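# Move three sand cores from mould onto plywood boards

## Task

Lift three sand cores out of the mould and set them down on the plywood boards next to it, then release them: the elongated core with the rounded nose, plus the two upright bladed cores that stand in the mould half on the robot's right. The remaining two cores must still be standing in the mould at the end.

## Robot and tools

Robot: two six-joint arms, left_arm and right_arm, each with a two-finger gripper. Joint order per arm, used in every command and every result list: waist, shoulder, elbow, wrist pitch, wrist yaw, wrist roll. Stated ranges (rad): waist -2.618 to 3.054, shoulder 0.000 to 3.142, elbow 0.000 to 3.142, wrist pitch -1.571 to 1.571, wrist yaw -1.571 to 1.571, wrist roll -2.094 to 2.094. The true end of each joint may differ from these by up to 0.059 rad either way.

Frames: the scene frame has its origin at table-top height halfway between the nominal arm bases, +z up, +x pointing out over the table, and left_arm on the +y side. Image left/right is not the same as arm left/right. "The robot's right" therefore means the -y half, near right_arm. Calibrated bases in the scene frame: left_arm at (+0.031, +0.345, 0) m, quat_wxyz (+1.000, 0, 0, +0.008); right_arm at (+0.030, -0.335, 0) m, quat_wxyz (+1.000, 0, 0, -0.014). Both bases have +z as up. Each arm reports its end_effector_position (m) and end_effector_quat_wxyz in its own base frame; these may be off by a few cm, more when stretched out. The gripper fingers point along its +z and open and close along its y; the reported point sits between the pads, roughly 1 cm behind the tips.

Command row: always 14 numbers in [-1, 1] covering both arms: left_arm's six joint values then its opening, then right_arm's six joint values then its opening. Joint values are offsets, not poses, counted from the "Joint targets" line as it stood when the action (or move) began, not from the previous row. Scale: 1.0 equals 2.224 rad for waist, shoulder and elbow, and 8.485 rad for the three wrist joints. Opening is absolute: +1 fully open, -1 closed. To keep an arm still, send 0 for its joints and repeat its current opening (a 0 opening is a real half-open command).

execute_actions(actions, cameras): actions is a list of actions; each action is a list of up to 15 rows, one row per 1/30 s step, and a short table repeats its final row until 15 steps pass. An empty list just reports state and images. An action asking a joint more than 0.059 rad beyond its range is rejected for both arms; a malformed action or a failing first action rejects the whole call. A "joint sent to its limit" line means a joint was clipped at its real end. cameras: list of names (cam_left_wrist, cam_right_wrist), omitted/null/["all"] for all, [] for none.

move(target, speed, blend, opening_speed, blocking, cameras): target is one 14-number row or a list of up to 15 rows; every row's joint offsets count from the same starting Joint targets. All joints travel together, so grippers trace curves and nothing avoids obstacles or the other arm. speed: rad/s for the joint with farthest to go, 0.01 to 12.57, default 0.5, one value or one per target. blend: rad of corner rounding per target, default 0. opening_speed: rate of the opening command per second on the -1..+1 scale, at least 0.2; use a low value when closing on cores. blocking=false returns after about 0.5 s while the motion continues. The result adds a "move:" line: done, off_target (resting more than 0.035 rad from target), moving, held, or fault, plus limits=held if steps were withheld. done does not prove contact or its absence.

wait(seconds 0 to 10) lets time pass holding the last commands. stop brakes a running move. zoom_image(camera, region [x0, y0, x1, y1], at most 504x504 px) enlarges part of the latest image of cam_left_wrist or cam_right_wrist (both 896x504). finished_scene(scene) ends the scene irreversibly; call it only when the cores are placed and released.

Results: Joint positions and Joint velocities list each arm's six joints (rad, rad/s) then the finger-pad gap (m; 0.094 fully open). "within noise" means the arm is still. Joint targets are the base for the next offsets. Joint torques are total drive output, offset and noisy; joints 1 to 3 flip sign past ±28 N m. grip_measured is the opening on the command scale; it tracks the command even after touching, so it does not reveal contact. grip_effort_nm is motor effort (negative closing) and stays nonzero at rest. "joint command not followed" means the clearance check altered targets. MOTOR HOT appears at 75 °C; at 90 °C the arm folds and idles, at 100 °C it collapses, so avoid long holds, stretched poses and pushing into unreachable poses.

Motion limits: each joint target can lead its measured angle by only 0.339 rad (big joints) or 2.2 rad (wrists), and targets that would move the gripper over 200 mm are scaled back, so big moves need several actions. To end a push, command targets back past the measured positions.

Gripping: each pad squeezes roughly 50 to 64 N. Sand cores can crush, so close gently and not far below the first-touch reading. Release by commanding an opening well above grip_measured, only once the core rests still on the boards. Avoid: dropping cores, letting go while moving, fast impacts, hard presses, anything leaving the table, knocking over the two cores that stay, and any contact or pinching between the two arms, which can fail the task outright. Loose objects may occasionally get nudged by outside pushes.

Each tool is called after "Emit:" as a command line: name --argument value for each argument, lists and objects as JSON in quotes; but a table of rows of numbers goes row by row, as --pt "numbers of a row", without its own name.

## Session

Emit:
execute_actions --actions '[]'

Scene clock: 0.00 s.
left_arm: end_effector_position=(+0.3493, -0.0518, +0.2095) grip_measured=+1.000 grip_effort_nm=n/a end_effector_quat_wxyz=(+0.534, -0.007, +0.815, -0.226) | right_arm: end_effector_position=(+0.3046, +0.0783, +0.1820) grip_measured=+1.000 grip_effort_nm=n/a end_effector_quat_wxyz=(+0.477, +0.034, +0.863, +0.162)
Joint positions: left_arm=[0.059 1.017 0.578 0.071 0.424 -0.25 0.094] | right_arm=[0.21 0.854 0.562 -0.224 -0.068 0.329 0.094]
Joint velocities: within noise
Joint torques (N m): no reading
Heat: left arm: 32 °C; right arm: 32 °C.
Joint targets: left_arm=[0.059 1.010 0.587 0.072 0.427 -0.248] | right_arm=[0.210 0.847 0.574 -0.220 -0.067 0.327]
Tool commands: left_gripper/opening=+1.0 right_gripper/opening=+1.0

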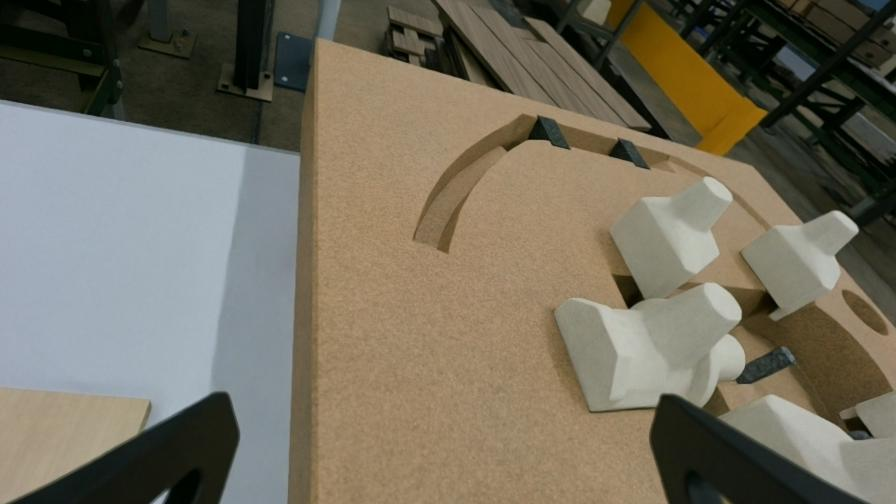

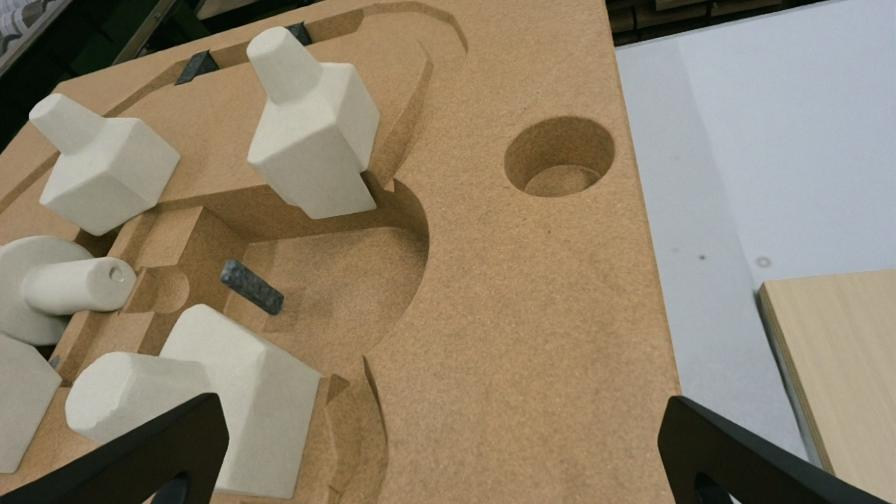

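Emit:
move --pt "-0.1614 0.2428 0.5229 -0.1381 -0.0503 0.0292 1 0 0.2486 0.5063 -0.1037 0.0079 -0.0385 1" --pt "-0.2639 0.3323 0.5629 -0.1369 -0.0503 0.0292 1 0.1551 0.3049 0.4649 -0.1136 0.0079 -0.0385 1" --speed 0.8 --blend 0.15

Scene clock: 11.33 s.
left_arm: end_effector_position=(+0.3765, -0.2207, +0.2446) grip_measured=+1.000 grip_effort_nm=0.027 end_effector_quat_wxyz=(+0.263, +0.249, +0.929, -0.076) | right_arm: end_effector_position=(+0.3074, +0.1932, +0.2436) grip_measured=+1.000 grip_effort_nm=0.022 end_effector_quat_wxyz=(+0.230, -0.264, +0.934, +0.069)
Joint positions: left_arm=[-0.529 1.743 1.813 -1.086 0.008 -0.007 0.094] | right_arm=[0.556 1.526 1.613 -1.172 -0.005 0.006 0.094]
Joint velocities: within noise
Joint torques (N m): left_arm=[0.16 -7.02 7.35 1.4 -0.06 0.01] | right_arm=[0.02 -5.45 5.14 0.76 0.04 -0.11]
Heat: left arm: 34 °C; right arm: 33 °C.
Joint targets: left_arm=[-0.528 1.749 1.839 -1.090 0.000 -0.001] | right_arm=[0.555 1.526 1.608 -1.184 0.000 0.000]
move: done

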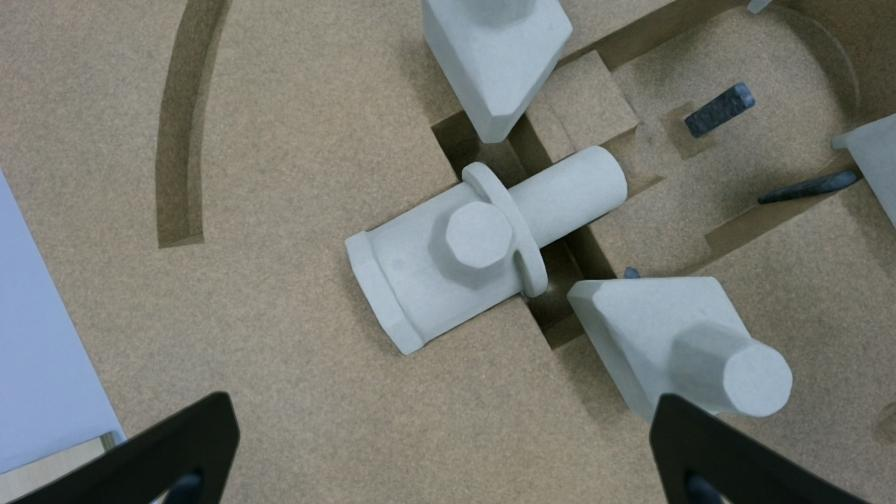

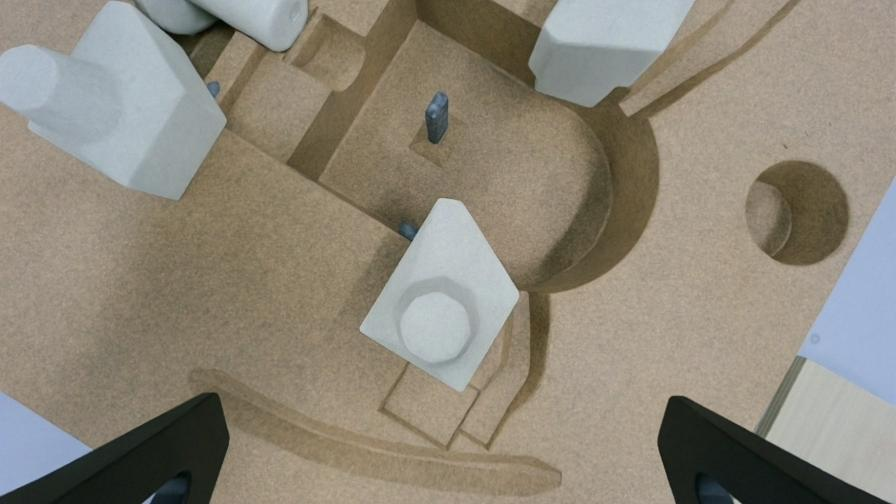

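Emit:
move --target '[-0.0659,0.1675,0.2115,-0.0244,-0.0411,-0.0708,1,0.0541,0.0699,0.0299,0.0011,0.0321,0.0685,1]' --speed 0.8

Scene clock: 32.37 s.
left_arm: end_effector_position=(+0.4206, -0.2594, +0.2356) grip_measured=+1.000 grip_effort_nm=0.032 end_effector_quat_wxyz=(+0.277, +0.001, +0.961, -0.005) | right_arm: end_effector_position=(+0.3256, +0.2015, +0.2058) grip_measured=+1.000 grip_effort_nm=0.022 end_effector_quat_wxyz=(+0.219, -0.024, +0.975, +0.002)
Joint positions: left_arm=[-0.671 2.103 2.284 -1.289 -0.329 -0.591 0.094] | right_arm=[0.67 1.675 1.64 -1.173 0.257 0.573 0.094]
Joint velocities: within noise
Joint torques (N m): left_arm=[-0.23 -8.64 6.83 1.22 -0.38 -0.19] | right_arm=[0.51 -6.13 8.28 0.66 0.23 0.07]
Heat: left arm: 37 °C; right arm: 34 °C.
Joint targets: left_arm=[-0.674 2.122 2.310 -1.297 -0.349 -0.601] | right_arm=[0.676 1.681 1.675 -1.174 0.272 0.581]
move: done

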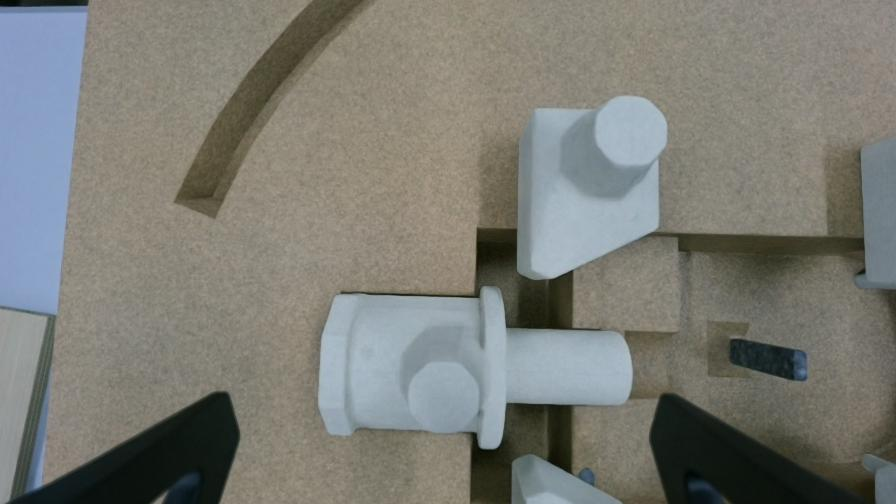

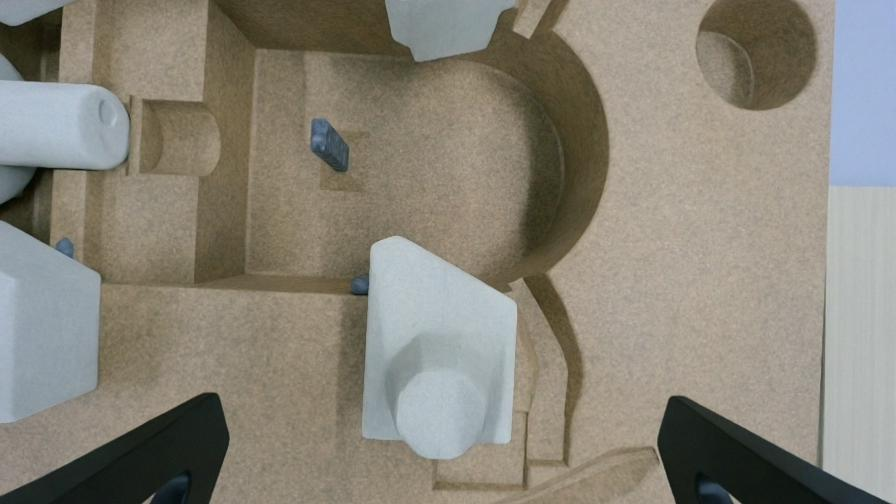

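Emit:
move --target '[0,-0.0603,-0.2058,0.0417,0,0,1,0,-0.0104,-0.1466,0.0355,0,0.0035,1]' --speed 0.4

Scene clock: 46.47 s.
left_arm: end_effector_position=(+0.4212, -0.2596, +0.1546) grip_measured=+1.000 grip_effort_nm=0.027 end_effector_quat_wxyz=(+0.268, +0.002, +0.964, +0.003) | right_arm: end_effector_position=(+0.3286, +0.2036, +0.1345) grip_measured=+1.000 grip_effort_nm=0.022 end_effector_quat_wxyz=(+0.218, -0.010, +0.976, +0.003)
Joint positions: left_arm=[-0.671 2.036 1.86 -0.957 -0.33 -0.592 0.094] | right_arm=[0.67 1.675 1.357 -0.894 0.258 0.602 0.094]
Joint velocities: within noise
Joint torques (N m): left_arm=[-0.16 -13.56 4.53 1.41 -0.38 -0.16] | right_arm=[0.47 -8.06 5.03 0.88 0.24 0.07]
Heat: left arm: 37 °C; right arm: 36 °C.
Joint targets: left_arm=[-0.674 1.987 1.852 -0.943 -0.349 -0.601] | right_arm=[0.676 1.658 1.349 -0.873 0.272 0.611]
move: off_target (left_arm); left_arm: the shoulder is farthest, 0.048 rad from its target

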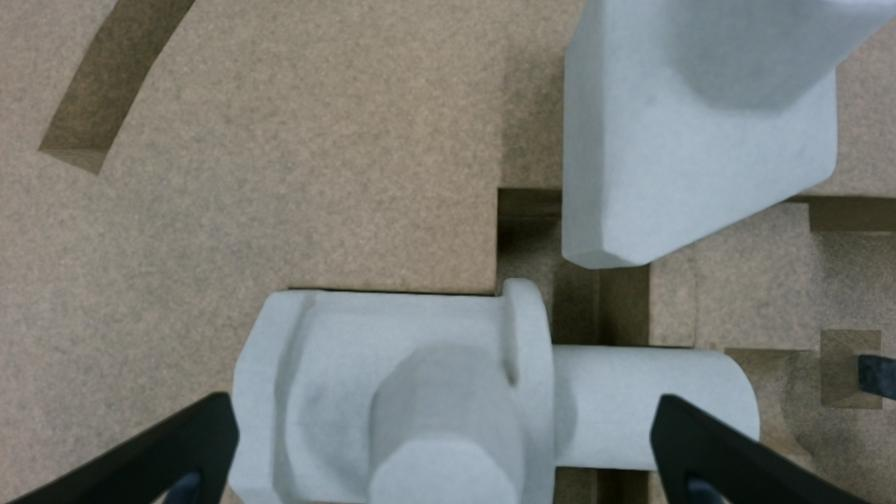

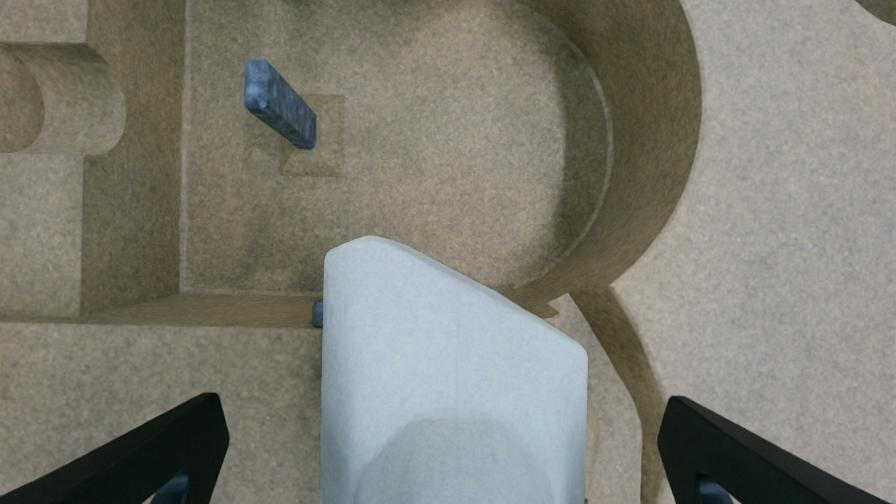

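Emit:
move --pt "0 -0.001 0 0 0 0 -0.1 -0.0063 0 0 0 0 0 0.25" --pt "0 -0.001 0 0 0 0 -0.6 -0.0063 0 0 0 0 0 -0.03" --speed 0.2 --opening_speed 0.7

Scene clock: 51.47 s.
left_arm: end_effector_position=(+0.4216, -0.2598, +0.1548) grip_measured=-0.302 grip_effort_nm=-0.999 end_effector_quat_wxyz=(+0.269, +0.002, +0.963, +0.002) | right_arm: end_effector_position=(+0.3292, +0.2034, +0.1347) grip_measured=+0.141 grip_effort_nm=-1.004 end_effector_quat_wxyz=(+0.219, -0.009, +0.976, +0.003)
Joint positions: left_arm=[-0.671 2.036 1.86 -0.955 -0.331 -0.593 0.033] | right_arm=[0.67 1.675 1.357 -0.892 0.261 0.603 0.054]
Joint velocities: within noise
Joint torques (N m): left_arm=[-0.14 -13.7 4.6 1.39 -0.37 -0.15] | right_arm=[-0.75 -8.09 5.01 0.84 0.21 0.05]
Heat: left arm: 38 °C; right arm: 37 °C.
Joint targets: left_arm=[-0.674 1.985 1.852 -0.943 -0.349 -0.601] | right_arm=[0.661 1.658 1.349 -0.873 0.272 0.611]
move: off_target (left_arm); target 2's new numbers were sent with left_arm's shoulder 0.051 rad from that target; left_arm: the shoulder is farthest, 0.051 rad from its target

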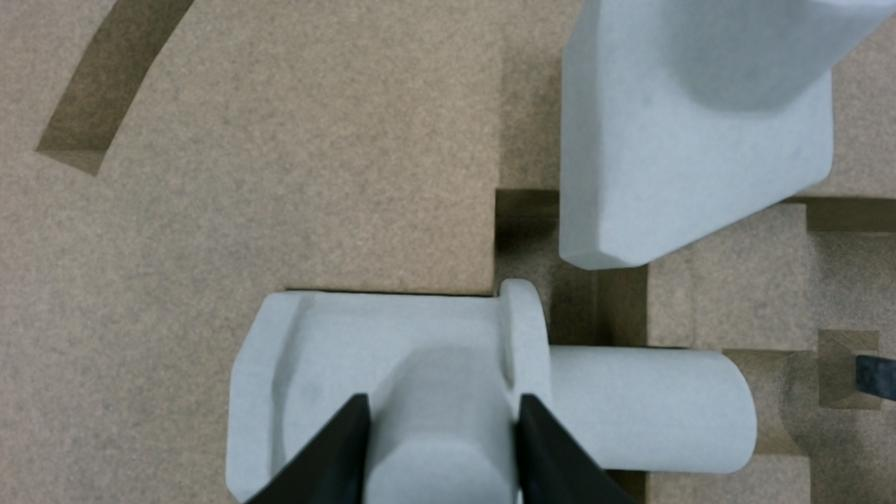

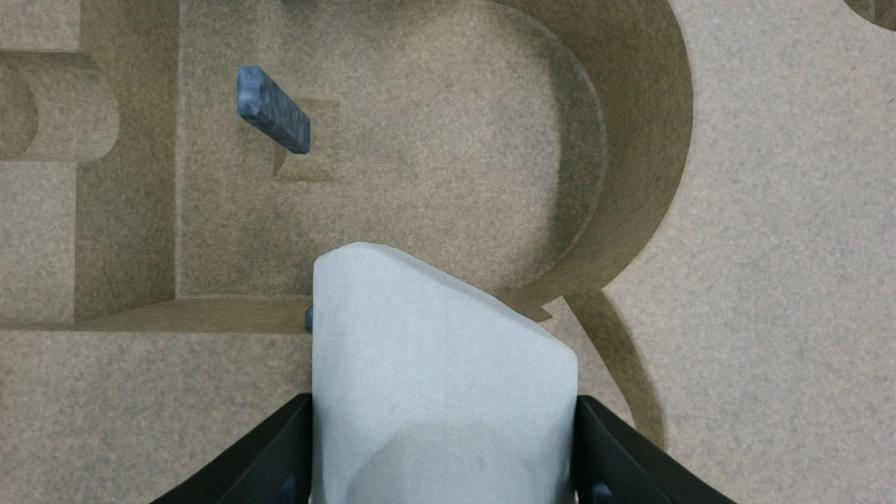

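Emit:
move --pt "0 0.009 0.087 -0.0195 0 0 -0.6 0.004 0.0027 0.1039 -0.022 0 0 -0.03" --pt "0 0.0405 0.2113 -0.0409 0 0 -0.6 0.004 0.0099 0.1713 -0.0362 0 0 -0.03" --pt "0.4694 -0.2415 -0.1021 -0.0268 0.0411 0.0708 -0.6 -0.438 -0.0935 0.0679 -0.0114 -0.0321 -0.072 -0.03" --pt "0.3701 -0.1371 -0.0863 -0.0562 -0.0319 -0.0953 -0.6 -0.438 -0.1205 -0.2109 0.0669 -0.0321 -0.072 -0.03" --speed '[0.3,0.4,0.7,0.6]' --blend 0.05

Scene clock: 93.77 s.
left_arm: end_effector_position=(+0.3004, +0.1403, +0.2020) grip_measured=-0.303 grip_effort_nm=-0.999 end_effector_quat_wxyz=(-0.190, +0.685, -0.678, -0.189) | right_arm: end_effector_position=(+0.3496, -0.1130, +0.0969) grip_measured=+0.141 grip_effort_nm=-1.009 end_effector_quat_wxyz=(+0.299, +0.152, +0.941, -0.049)
Joint positions: left_arm=[0.156 1.684 1.618 -1.413 -0.535 -1.399 0.033] | right_arm=[-0.312 1.437 0.872 -0.389 0.007 0.006 0.054]
Joint velocities: within noise
Joint torques (N m): left_arm=[-0.57 -6.78 8.34 0.53 -1.28 -0.2] | right_arm=[-0.03 -8.83 6.32 1.8 -0.06 -0.11]
Heat: left arm: 44 °C; right arm: 41 °C.
Joint targets: left_arm=[0.149 1.680 1.660 -1.420 -0.619 -1.410] | right_arm=[-0.313 1.390 0.880 -0.306 0.000 0.000]
move: off_target (left_arm, right_arm); left_arm: the wrist yaw is farthest, 0.085 rad from its target; right_arm: the wrist pitch is farthest, 0.084 rad from its target

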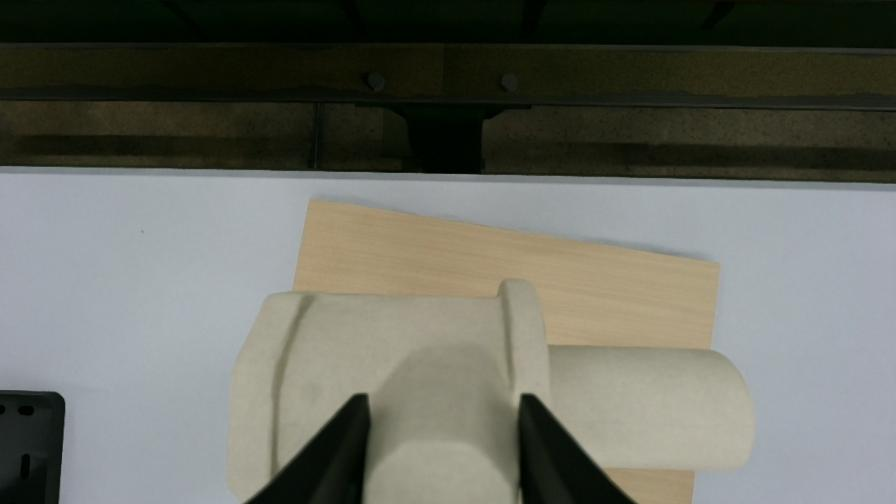

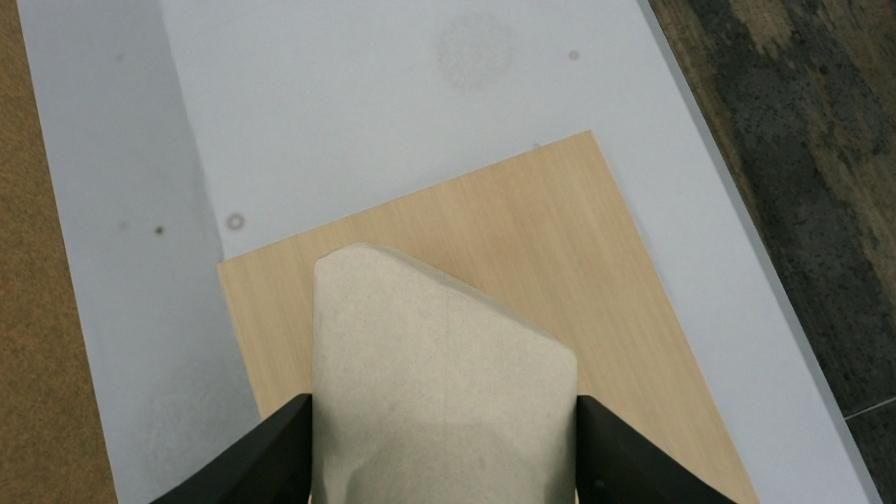

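Emit:
move --target '[0,0.0189,-0.1416,0.0403,0,0,-0.6,0,0.0064,-0.0184,0.0068,0,0,-0.03]' --speed 0.25

Scene clock: 112.97 s.
left_arm: end_effector_position=(+0.3121, +0.1427, +0.1194) grip_measured=-0.303 grip_effort_nm=-1.004 end_effector_quat_wxyz=(-0.190, +0.685, -0.677, -0.190) | right_arm: end_effector_position=(+0.3508, -0.1134, +0.0914) grip_measured=+0.141 grip_effort_nm=-0.999 end_effector_quat_wxyz=(+0.310, +0.151, +0.937, -0.051)
Joint positions: left_arm=[0.156 1.727 1.337 -1.09 -0.538 -1.4 0.033] | right_arm=[-0.312 1.437 0.835 -0.33 0.007 0.006 0.054]
Joint velocities: within noise
Joint torques (N m): left_arm=[-0.55 -7.23 5.3 0.73 -1.24 -0.19] | right_arm=[-0.05 -7.57 5.97 1.84 -0.07 -0.1]
Heat: left arm: 41 °C; right arm: 40 °C.
Joint targets: left_arm=[0.149 1.722 1.345 -1.078 -0.619 -1.410] | right_arm=[-0.313 1.404 0.839 -0.248 0.000 0.000]
move: off_target (left_arm, right_arm); left_arm: the wrist yaw is farthest, 0.081 rad from its target; right_arm: the wrist pitch is farthest, 0.082 rad from its target

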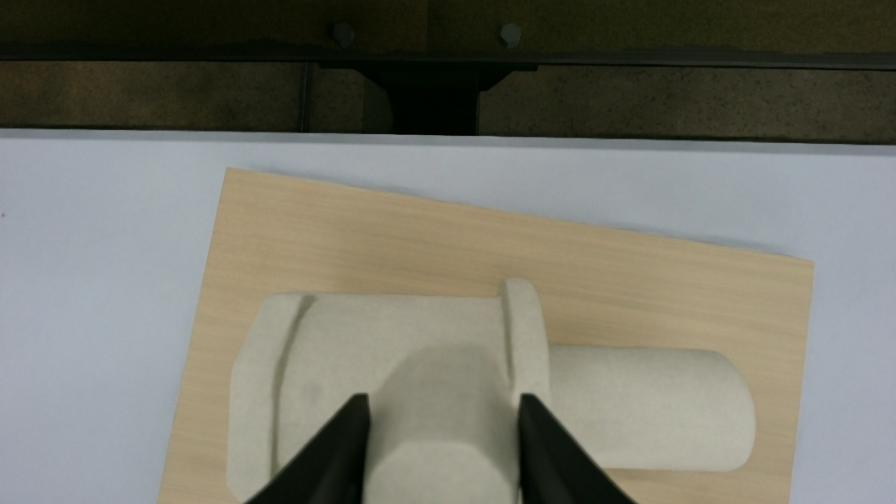

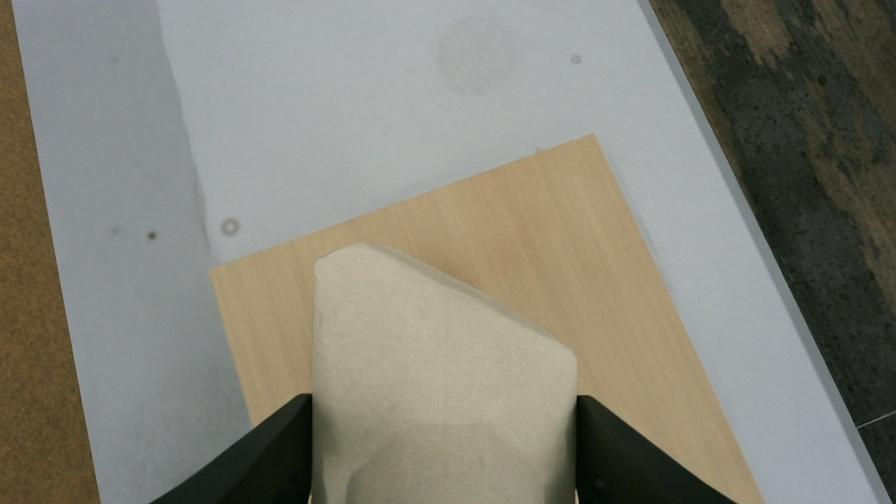

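Emit:
move --target '[0,0.0012,-0.0145,0.0041,0,0,-0.6,0,0.01,-0.0145,0.005,0,0,-0.03]' --speed 0.1 --cameras '["cam_right_wrist"]'

Scene clock: 117.00 s.
left_arm: end_effector_position=(+0.3116, +0.1460, +0.1168) grip_measured=-0.303 grip_effort_nm=-0.989 end_effector_quat_wxyz=(-0.198, +0.684, -0.674, -0.198) | right_arm: end_effector_position=(+0.3539, -0.1144, +0.0894) grip_measured=+0.141 grip_effort_nm=-1.004 end_effector_quat_wxyz=(+0.323, +0.150, +0.933, -0.053)
Joint positions: left_arm=[0.156 1.727 1.318 -1.067 -0.56 -1.401 0.033] | right_arm=[-0.312 1.437 0.808 -0.274 0.007 0.005 0.054]
Joint velocities: within noise
Joint torques (N m): left_arm=[-0.53 -6.99 4.33 0.89 -1 -0.17] | right_arm=[-0.06 -5.67 5.46 1.7 -0.07 -0.09]
Heat: left arm: 40 °C; right arm: 40 °C.
Joint targets: left_arm=[0.149 1.725 1.313 -1.043 -0.619 -1.410] | right_arm=[-0.313 1.426 0.806 -0.206 0.000 0.000]
move: off_target (left_arm, right_arm); left_arm: the wrist yaw is farthest, 0.059 rad from its target; right_arm: the wrist pitch is farthest, 0.069 rad from its target
Images, in order (width x height): cam_right_wrist 896x504.

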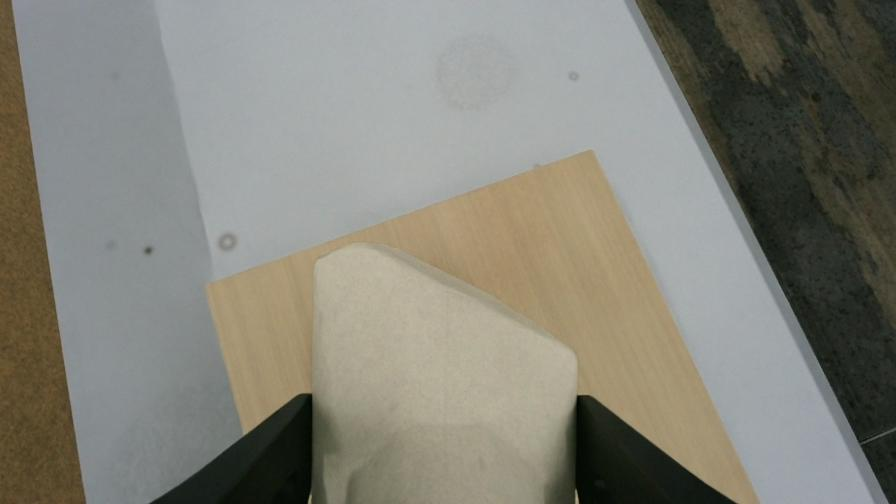

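Emit:
move --target '[0,0,0,0,0,0,-0.02,0,0.009,0,0,0,0,-0.03]' --speed 0.1 --opening_speed 0.3

Scene clock: 122.63 s.
left_arm: end_effector_position=(+0.3139, +0.1503, +0.1195) grip_measured=-0.022 grip_effort_nm=0.125 end_effector_quat_wxyz=(-0.211, +0.683, -0.669, -0.204) | right_arm: end_effector_position=(+0.3554, -0.1149, +0.0889) grip_measured=+0.141 grip_effort_nm=-1.004 end_effector_quat_wxyz=(+0.325, +0.150, +0.932, -0.054)
Joint positions: left_arm=[0.156 1.727 1.318 -1.052 -0.586 -1.401 0.046] | right_arm=[-0.312 1.442 0.808 -0.266 0.007 0.004 0.054]
Joint velocities: within noise
Joint torques (N m): left_arm=[-0.58 -7.05 4.33 0.74 -0.73 -0.17] | right_arm=[-0.06 -4.56 5.56 1.66 -0.07 -0.08]
Heat: left arm: 40 °C; right arm: 39 °C.
Joint targets: left_arm=[0.149 1.725 1.313 -1.043 -0.620 -1.410] | right_arm=[-0.313 1.447 0.806 -0.206 0.000 0.000]
move: off_target (right_arm); right_arm: the wrist pitch is farthest, 0.060 rad from its target

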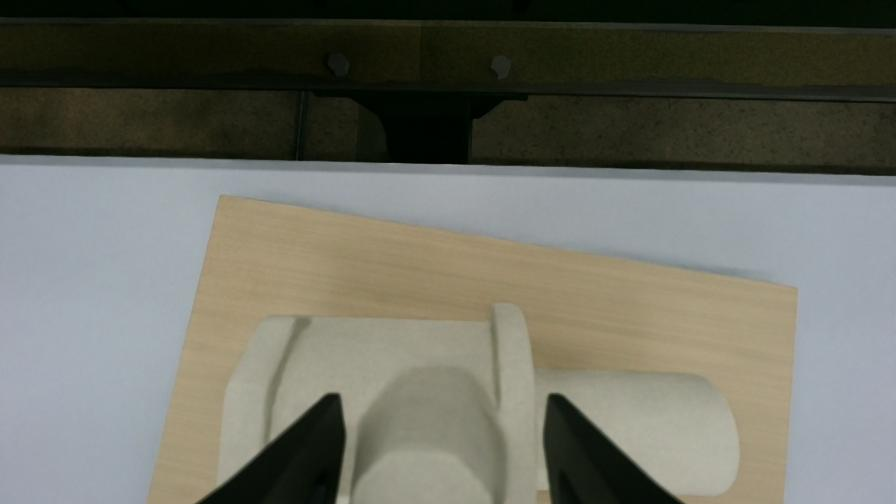

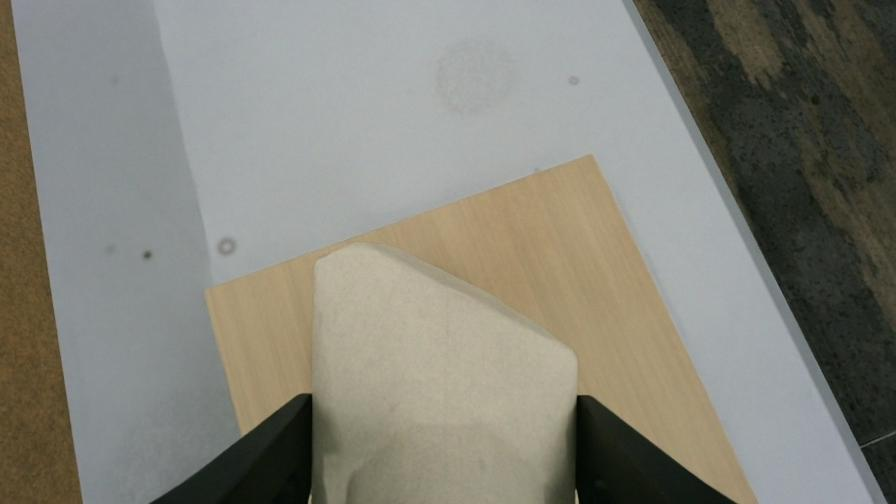

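Emit:
move --target '[0,0.003,0.16,-0.044,0,0,0.02,0,0,0,0,0,0,0.55]' --speed 0.3 --opening_speed 0.3

Scene clock: 128.77 s.
left_arm: end_effector_position=(+0.3090, +0.1499, +0.2020) grip_measured=+0.018 grip_effort_nm=0.125 end_effector_quat_wxyz=(-0.202, +0.680, -0.672, -0.212) | right_arm: end_effector_position=(+0.3612, -0.1167, +0.0939) grip_measured=+0.547 grip_effort_nm=0.178 end_effector_quat_wxyz=(+0.340, +0.149, +0.927, -0.056)
Joint positions: left_arm=[0.156 1.727 1.647 -1.405 -0.589 -1.401 0.048] | right_arm=[-0.312 1.442 0.808 -0.234 0.006 0.004 0.073]
Joint velocities: within noise
Joint torques (N m): left_arm=[-0.53 -6.53 6.43 0.49 -0.68 -0.13] | right_arm=[-0.06 -4.6 5.61 1.38 -0.07 -0.07]
Heat: left arm: 39 °C; right arm: 38 °C.
Joint targets: left_arm=[0.149 1.731 1.669 -1.416 -0.619 -1.410] | right_arm=[-0.313 1.447 0.806 -0.206 0.000 0.000]
move: done

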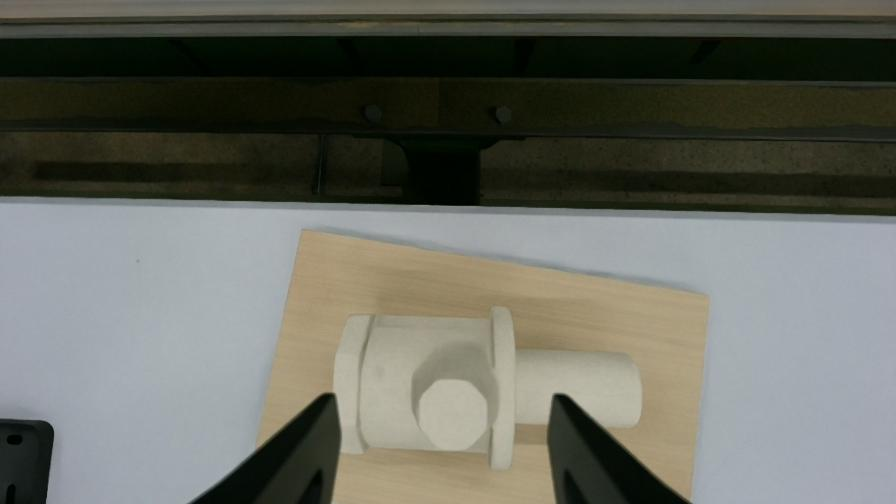

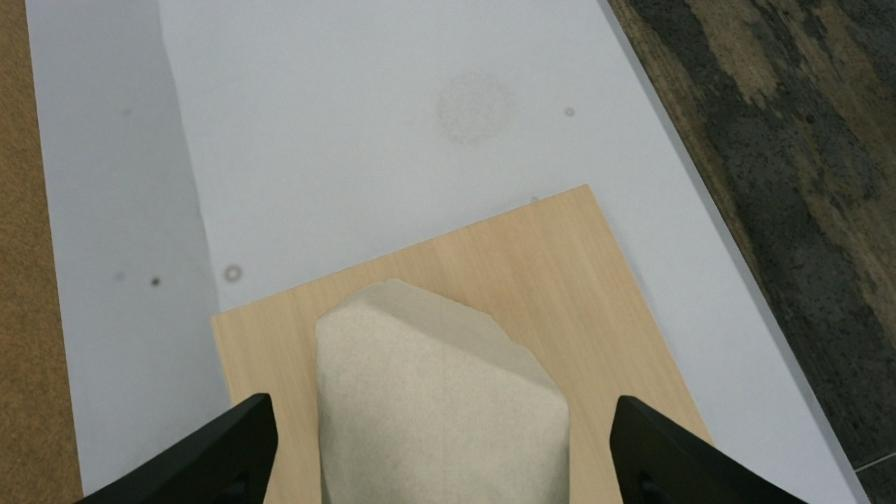

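Emit:
move --pt "0 -0.045 0.045 0 0 0 0.02 0 -0.0863 0.1412 -0.0582 0 0 0.55" --pt "0 -0.045 0.045 0 0 0 0.02 0.0508 0.0463 0.4245 -0.1171 0 0 0.55" --pt "0 -0.045 0.045 0 0 0 0.02 0.3566 0.3469 0.6978 -0.1049 0.0342 0.0454 1" --speed '[0.4,0.7,0.8]' --blend 0.08

Scene clock: 145.87 s.
left_arm: end_effector_position=(+0.3170, +0.1512, +0.2501) grip_measured=+0.018 grip_effort_nm=0.115 end_effector_quat_wxyz=(-0.264, +0.693, -0.651, -0.165) | right_arm: end_effector_position=(+0.5061, +0.2117, +0.2123) grip_measured=+0.997 grip_effort_nm=0.178 end_effector_quat_wxyz=(+0.309, -0.011, +0.951, -0.004)
Joint positions: left_arm=[0.156 1.662 1.746 -1.407 -0.589 -1.401 0.048] | right_arm=[0.483 2.218 2.328 -1.11 0.277 0.378 0.094]
Joint velocities: within noise
Joint torques (N m): left_arm=[-0.54 -8.55 6.67 0.79 -0.66 -0.19] | right_arm=[-0.35 -10.74 7.95 1.09 0.24 0.05]
Heat: left arm: 39 °C; right arm: 37 °C.
Joint targets: left_arm=[0.149 1.631 1.769 -1.416 -0.619 -1.410] | right_arm=[0.480 2.218 2.358 -1.096 0.290 0.385]
move: done

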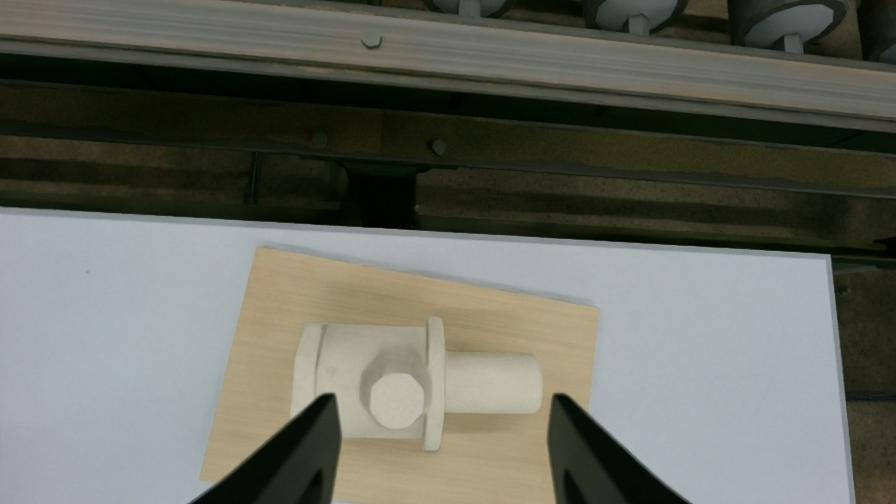

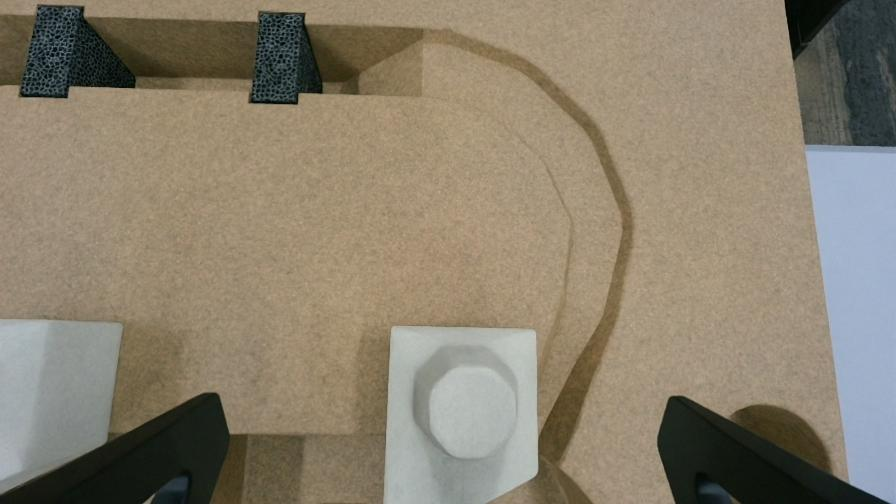

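Emit:
move --target '[0,0,0,0,0,0,0.02,-0.0076,-0.0513,-0.2082,0.0449,0.0006,0.0007,1]' --speed 0.35 --cameras '["cam_right_wrist"]'

Scene clock: 174.00 s.
left_arm: end_effector_position=(+0.3170, +0.1512, +0.2501) grip_measured=+0.018 grip_effort_nm=0.125 end_effector_quat_wxyz=(-0.264, +0.693, -0.651, -0.165) | right_arm: end_effector_position=(+0.5126, +0.2066, +0.1379) grip_measured=+0.997 grip_effort_nm=0.178 end_effector_quat_wxyz=(+0.317, -0.001, +0.948, -0.003)
Joint positions: left_arm=[0.156 1.662 1.746 -1.407 -0.589 -1.401 0.048] | right_arm=[0.471 2.149 1.904 -0.737 0.281 0.383 0.094]
Joint velocities: within noise
Joint torques (N m): left_arm=[-0.49 -8.58 6.6 0.79 -0.68 -0.17] | right_arm=[-0.65 -14.3 5.26 1.14 0.25 0.06]
Heat: left arm: 43 °C; right arm: 49 °C.
Joint targets: left_arm=[0.149 1.631 1.769 -1.416 -0.619 -1.410] | right_arm=[0.464 2.104 1.895 -0.715 0.295 0.391]
move: off_target (right_arm); right_arm: the shoulder is farthest, 0.045 rad from its target
Images, in order (width x height): cam_right_wrist 896x504.

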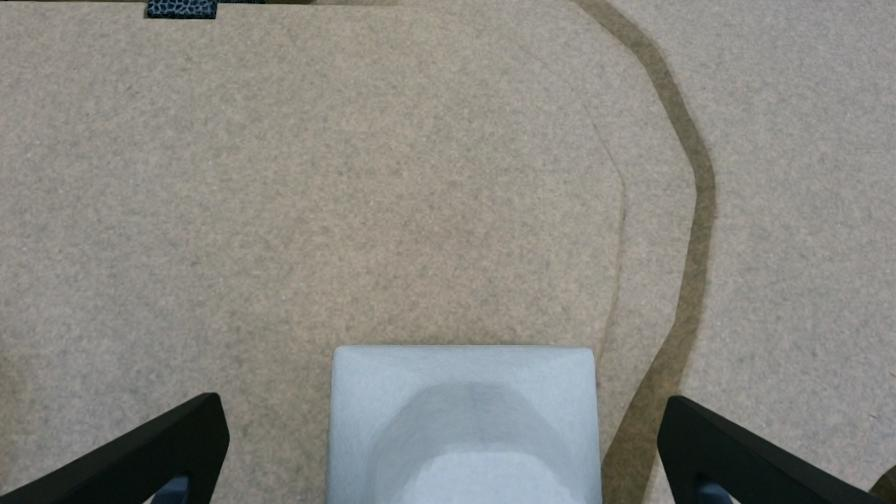

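Emit:
move --target '[0,0,0,0,0,0,0.02,-0.007,0,0,0,0,0,0.9]' --speed 0.3 --cameras '["cam_right_wrist"]'

Scene clock: 177.30 s.
left_arm: end_effector_position=(+0.3170, +0.1512, +0.2501) grip_measured=+0.018 grip_effort_nm=0.125 end_effector_quat_wxyz=(-0.264, +0.693, -0.651, -0.165) | right_arm: end_effector_position=(+0.5165, +0.1973, +0.1381) grip_measured=+0.903 grip_effort_nm=-0.129 end_effector_quat_wxyz=(+0.318, +0.008, +0.948, -0.006)
Joint positions: left_arm=[0.156 1.662 1.746 -1.407 -0.589 -1.401 0.048] | right_arm=[0.453 2.149 1.904 -0.736 0.282 0.383 0.089]
Joint velocities: within noise
Joint torques (N m): left_arm=[-0.55 -8.62 6.58 0.76 -0.67 -0.17] | right_arm=[-0.49 -14.32 5.27 1.16 0.23 0.06]
Heat: left arm: 44 °C; right arm: 48 °C.
Joint targets: left_arm=[0.149 1.631 1.769 -1.416 -0.619 -1.410] | right_arm=[0.448 2.104 1.895 -0.715 0.295 0.392]
move: off_target (right_arm); right_arm: the shoulder is farthest, 0.045 rad from its target
Images, in order (width x height): cam_right_wrist 896x504.

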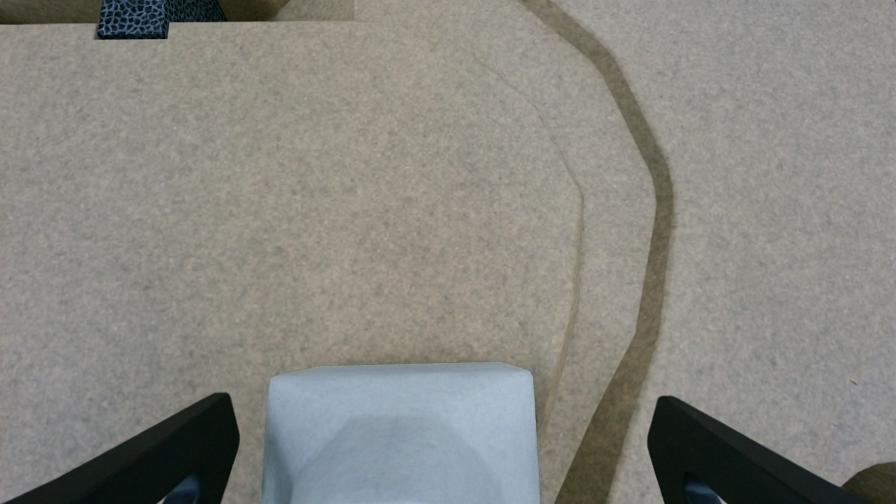

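Emit:
move --target '[0,0,0,0,0,0,0.02,0.0078,0,0,0,0,0,0.9]' --speed 0.3 --cameras '["cam_right_wrist"]'

Scene clock: 181.17 s.
left_arm: end_effector_position=(+0.3170, +0.1512, +0.2501) grip_measured=+0.018 grip_effort_nm=0.125 end_effector_quat_wxyz=(-0.264, +0.693, -0.651, -0.165) | right_arm: end_effector_position=(+0.5157, +0.1995, +0.1381) grip_measured=+0.903 grip_effort_nm=-0.134 end_effector_quat_wxyz=(+0.318, +0.006, +0.948, -0.005)
Joint positions: left_arm=[0.156 1.662 1.746 -1.407 -0.589 -1.401 0.048] | right_arm=[0.457 2.149 1.904 -0.736 0.282 0.383 0.089]
Joint velocities: within noise
Joint torques (N m): left_arm=[-0.55 -8.58 6.57 0.78 -0.69 -0.17] | right_arm=[0.58 -14.31 5.27 1.16 0.23 0.05]
Heat: left arm: 44 °C; right arm: 48 °C.
Joint targets: left_arm=[0.149 1.631 1.769 -1.416 -0.619 -1.410] | right_arm=[0.465 2.104 1.895 -0.715 0.295 0.391]
move: off_target (right_arm); right_arm: the shoulder is farthest, 0.045 rad from its target
Images, in order (width x height): cam_right_wrist 896x504.

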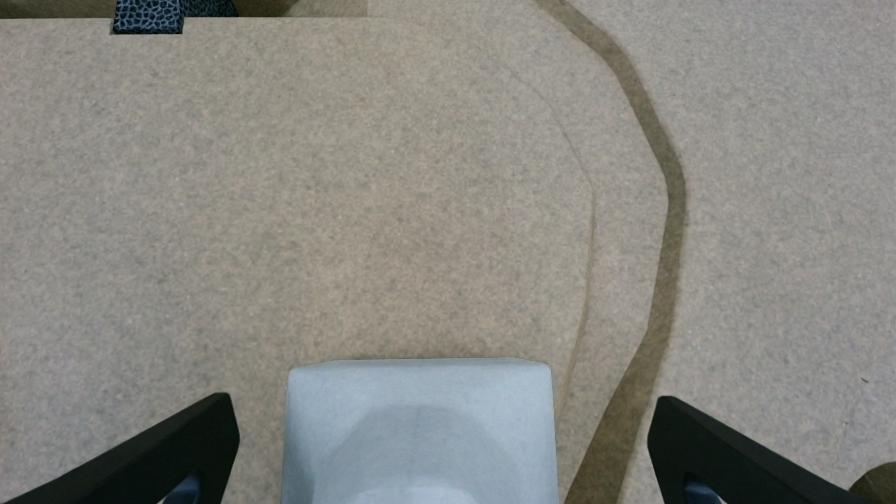

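Emit:
move --target '[0,0,0,0,0,0,0.02,0.0029,0,0,0,0,0,0.9]' --speed 0.3 --cameras '["cam_right_wrist"]'

Scene clock: 183.53 s.
left_arm: end_effector_position=(+0.3170, +0.1512, +0.2501) grip_measured=+0.018 grip_effort_nm=0.120 end_effector_quat_wxyz=(-0.264, +0.693, -0.651, -0.165) | right_arm: end_effector_position=(+0.5145, +0.2029, +0.1382) grip_measured=+0.903 grip_effort_nm=-0.125 end_effector_quat_wxyz=(+0.318, +0.003, +0.948, -0.004)
Joint positions: left_arm=[0.156 1.662 1.746 -1.407 -0.589 -1.401 0.048] | right_arm=[0.464 2.149 1.904 -0.735 0.282 0.383 0.089]
Joint velocities: within noise
Joint torques (N m): left_arm=[-0.54 -8.58 6.58 0.77 -0.67 -0.17] | right_arm=[0.75 -14.31 5.29 1.16 0.23 0.06]
Heat: left arm: 44 °C; right arm: 48 °C.
Joint targets: left_arm=[0.149 1.631 1.769 -1.416 -0.619 -1.410] | right_arm=[0.472 2.104 1.895 -0.715 0.295 0.391]
move: off_target (right_arm); right_arm: the shoulder is farthest, 0.045 rad from its target
Images, in order (width x height): cam_right_wrist 896x504.

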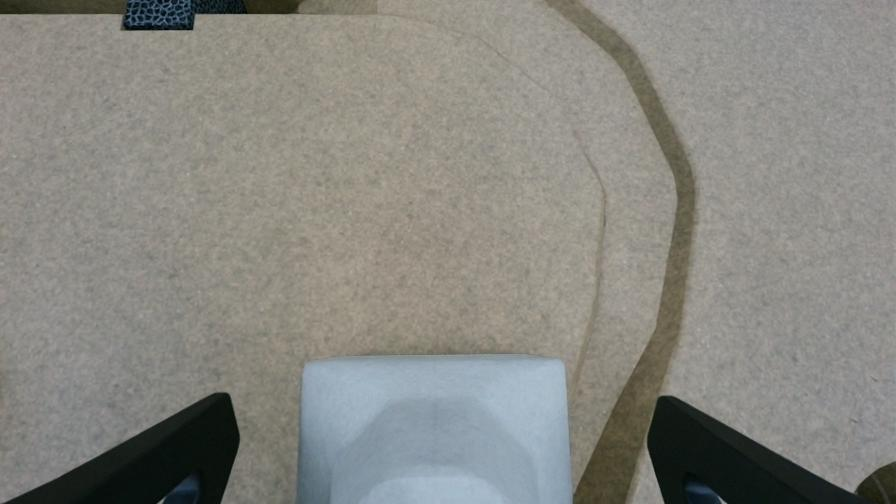

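Emit:
move --pt "0 0 0 0 0 0 0.02 0 0 0 0 0 0 0.28" --pt "0 0 0 0 0 0 0.02 0 0 0 0 0 0 -0.03" --opening_speed 0.65 --cameras '["cam_right_wrist"]'

Scene clock: 187.80 s.
left_arm: end_effector_position=(+0.3170, +0.1512, +0.2501) grip_measured=+0.018 grip_effort_nm=0.125 end_effector_quat_wxyz=(-0.264, +0.693, -0.651, -0.165) | right_arm: end_effector_position=(+0.5144, +0.2029, +0.1383) grip_measured=+0.149 grip_effort_nm=-0.994 end_effector_quat_wxyz=(+0.319, +0.003, +0.948, -0.005)
Joint positions: left_arm=[0.156 1.662 1.746 -1.407 -0.589 -1.401 0.048] | right_arm=[0.464 2.149 1.904 -0.735 0.285 0.383 0.054]
Joint velocities: within noise
Joint torques (N m): left_arm=[-0.57 -8.57 6.6 0.79 -0.67 -0.19] | right_arm=[0.61 -14.32 5.26 1.16 0.2 0.05]
Heat: left arm: 44 °C; right arm: 48 °C.
Joint targets: left_arm=[0.149 1.631 1.769 -1.416 -0.619 -1.410] | right_arm=[0.472 2.104 1.895 -0.715 0.295 0.391]
move: off_target (right_arm); target 2's new numbers were sent with right_arm's shoulder 0.045 rad from that target; right_arm: the shoulder is farthest, 0.045 rad from its target
Images, in order (width x height): cam_right_wrist 896x504.

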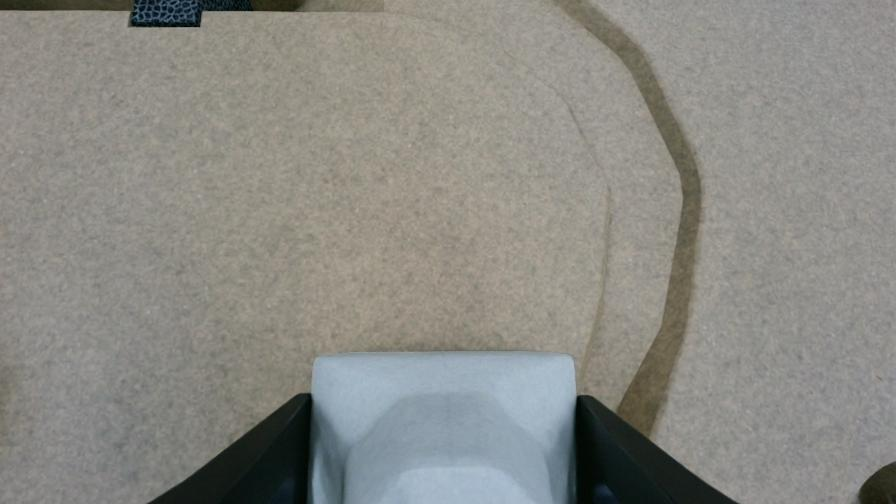

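Emit:
move --pt "0 0 0 0 0 0 0.02 0 0.0261 0.1484 -0.0259 0 0 -0.03" --pt "0 0 0 0 0 0 0.02 -0.4415 -0.4528 -0.2959 -0.0395 -0.0348 -0.0461 -0.03" --speed '[0.3,0.65]' --blend 0.05 --cameras '["cam_right_wrist"]'

Scene clock: 195.87 s.
left_arm: end_effector_position=(+0.3170, +0.1512, +0.2501) grip_measured=+0.018 grip_effort_nm=0.120 end_effector_quat_wxyz=(-0.264, +0.693, -0.651, -0.165) | right_arm: end_effector_position=(+0.2451, -0.1357, +0.2394) grip_measured=+0.148 grip_effort_nm=-1.004 end_effector_quat_wxyz=(+0.285, +0.243, +0.924, -0.076)
Joint positions: left_arm=[0.156 1.662 1.746 -1.407 -0.589 -1.401 0.048] | right_arm=[-0.505 1.117 1.237 -1.092 0.007 0.007 0.054]
Joint velocities: within noise
Joint torques (N m): left_arm=[-0.47 -8.58 6.6 0.76 -0.68 -0.18] | right_arm=[-0.5 -3.81 5.6 1.4 -0.08 -0.11]
Heat: left arm: 44 °C; right arm: 47 °C.
Joint targets: left_arm=[0.149 1.631 1.769 -1.416 -0.619 -1.410] | right_arm=[-0.510 1.097 1.237 -1.050 0.000 0.000]
move: off_target (right_arm); right_arm: the wrist pitch is farthest, 0.042 rad from its target
Images, in order (width x height): cam_right_wrist 896x504.

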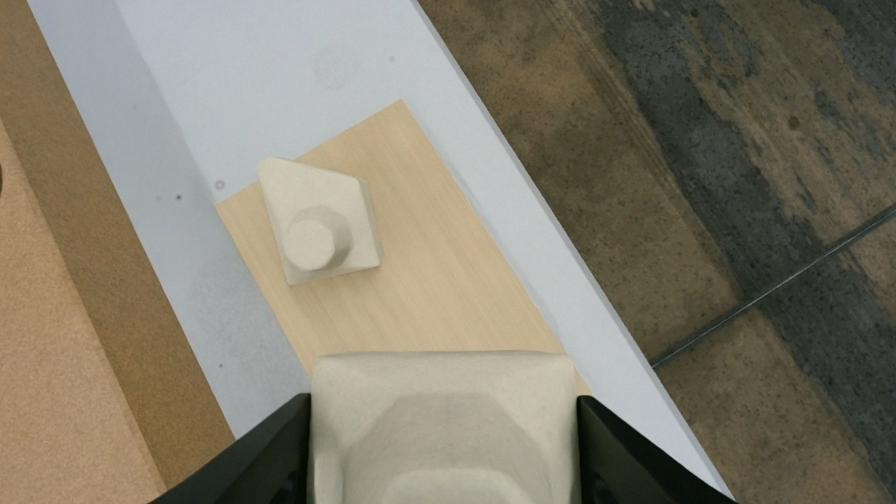

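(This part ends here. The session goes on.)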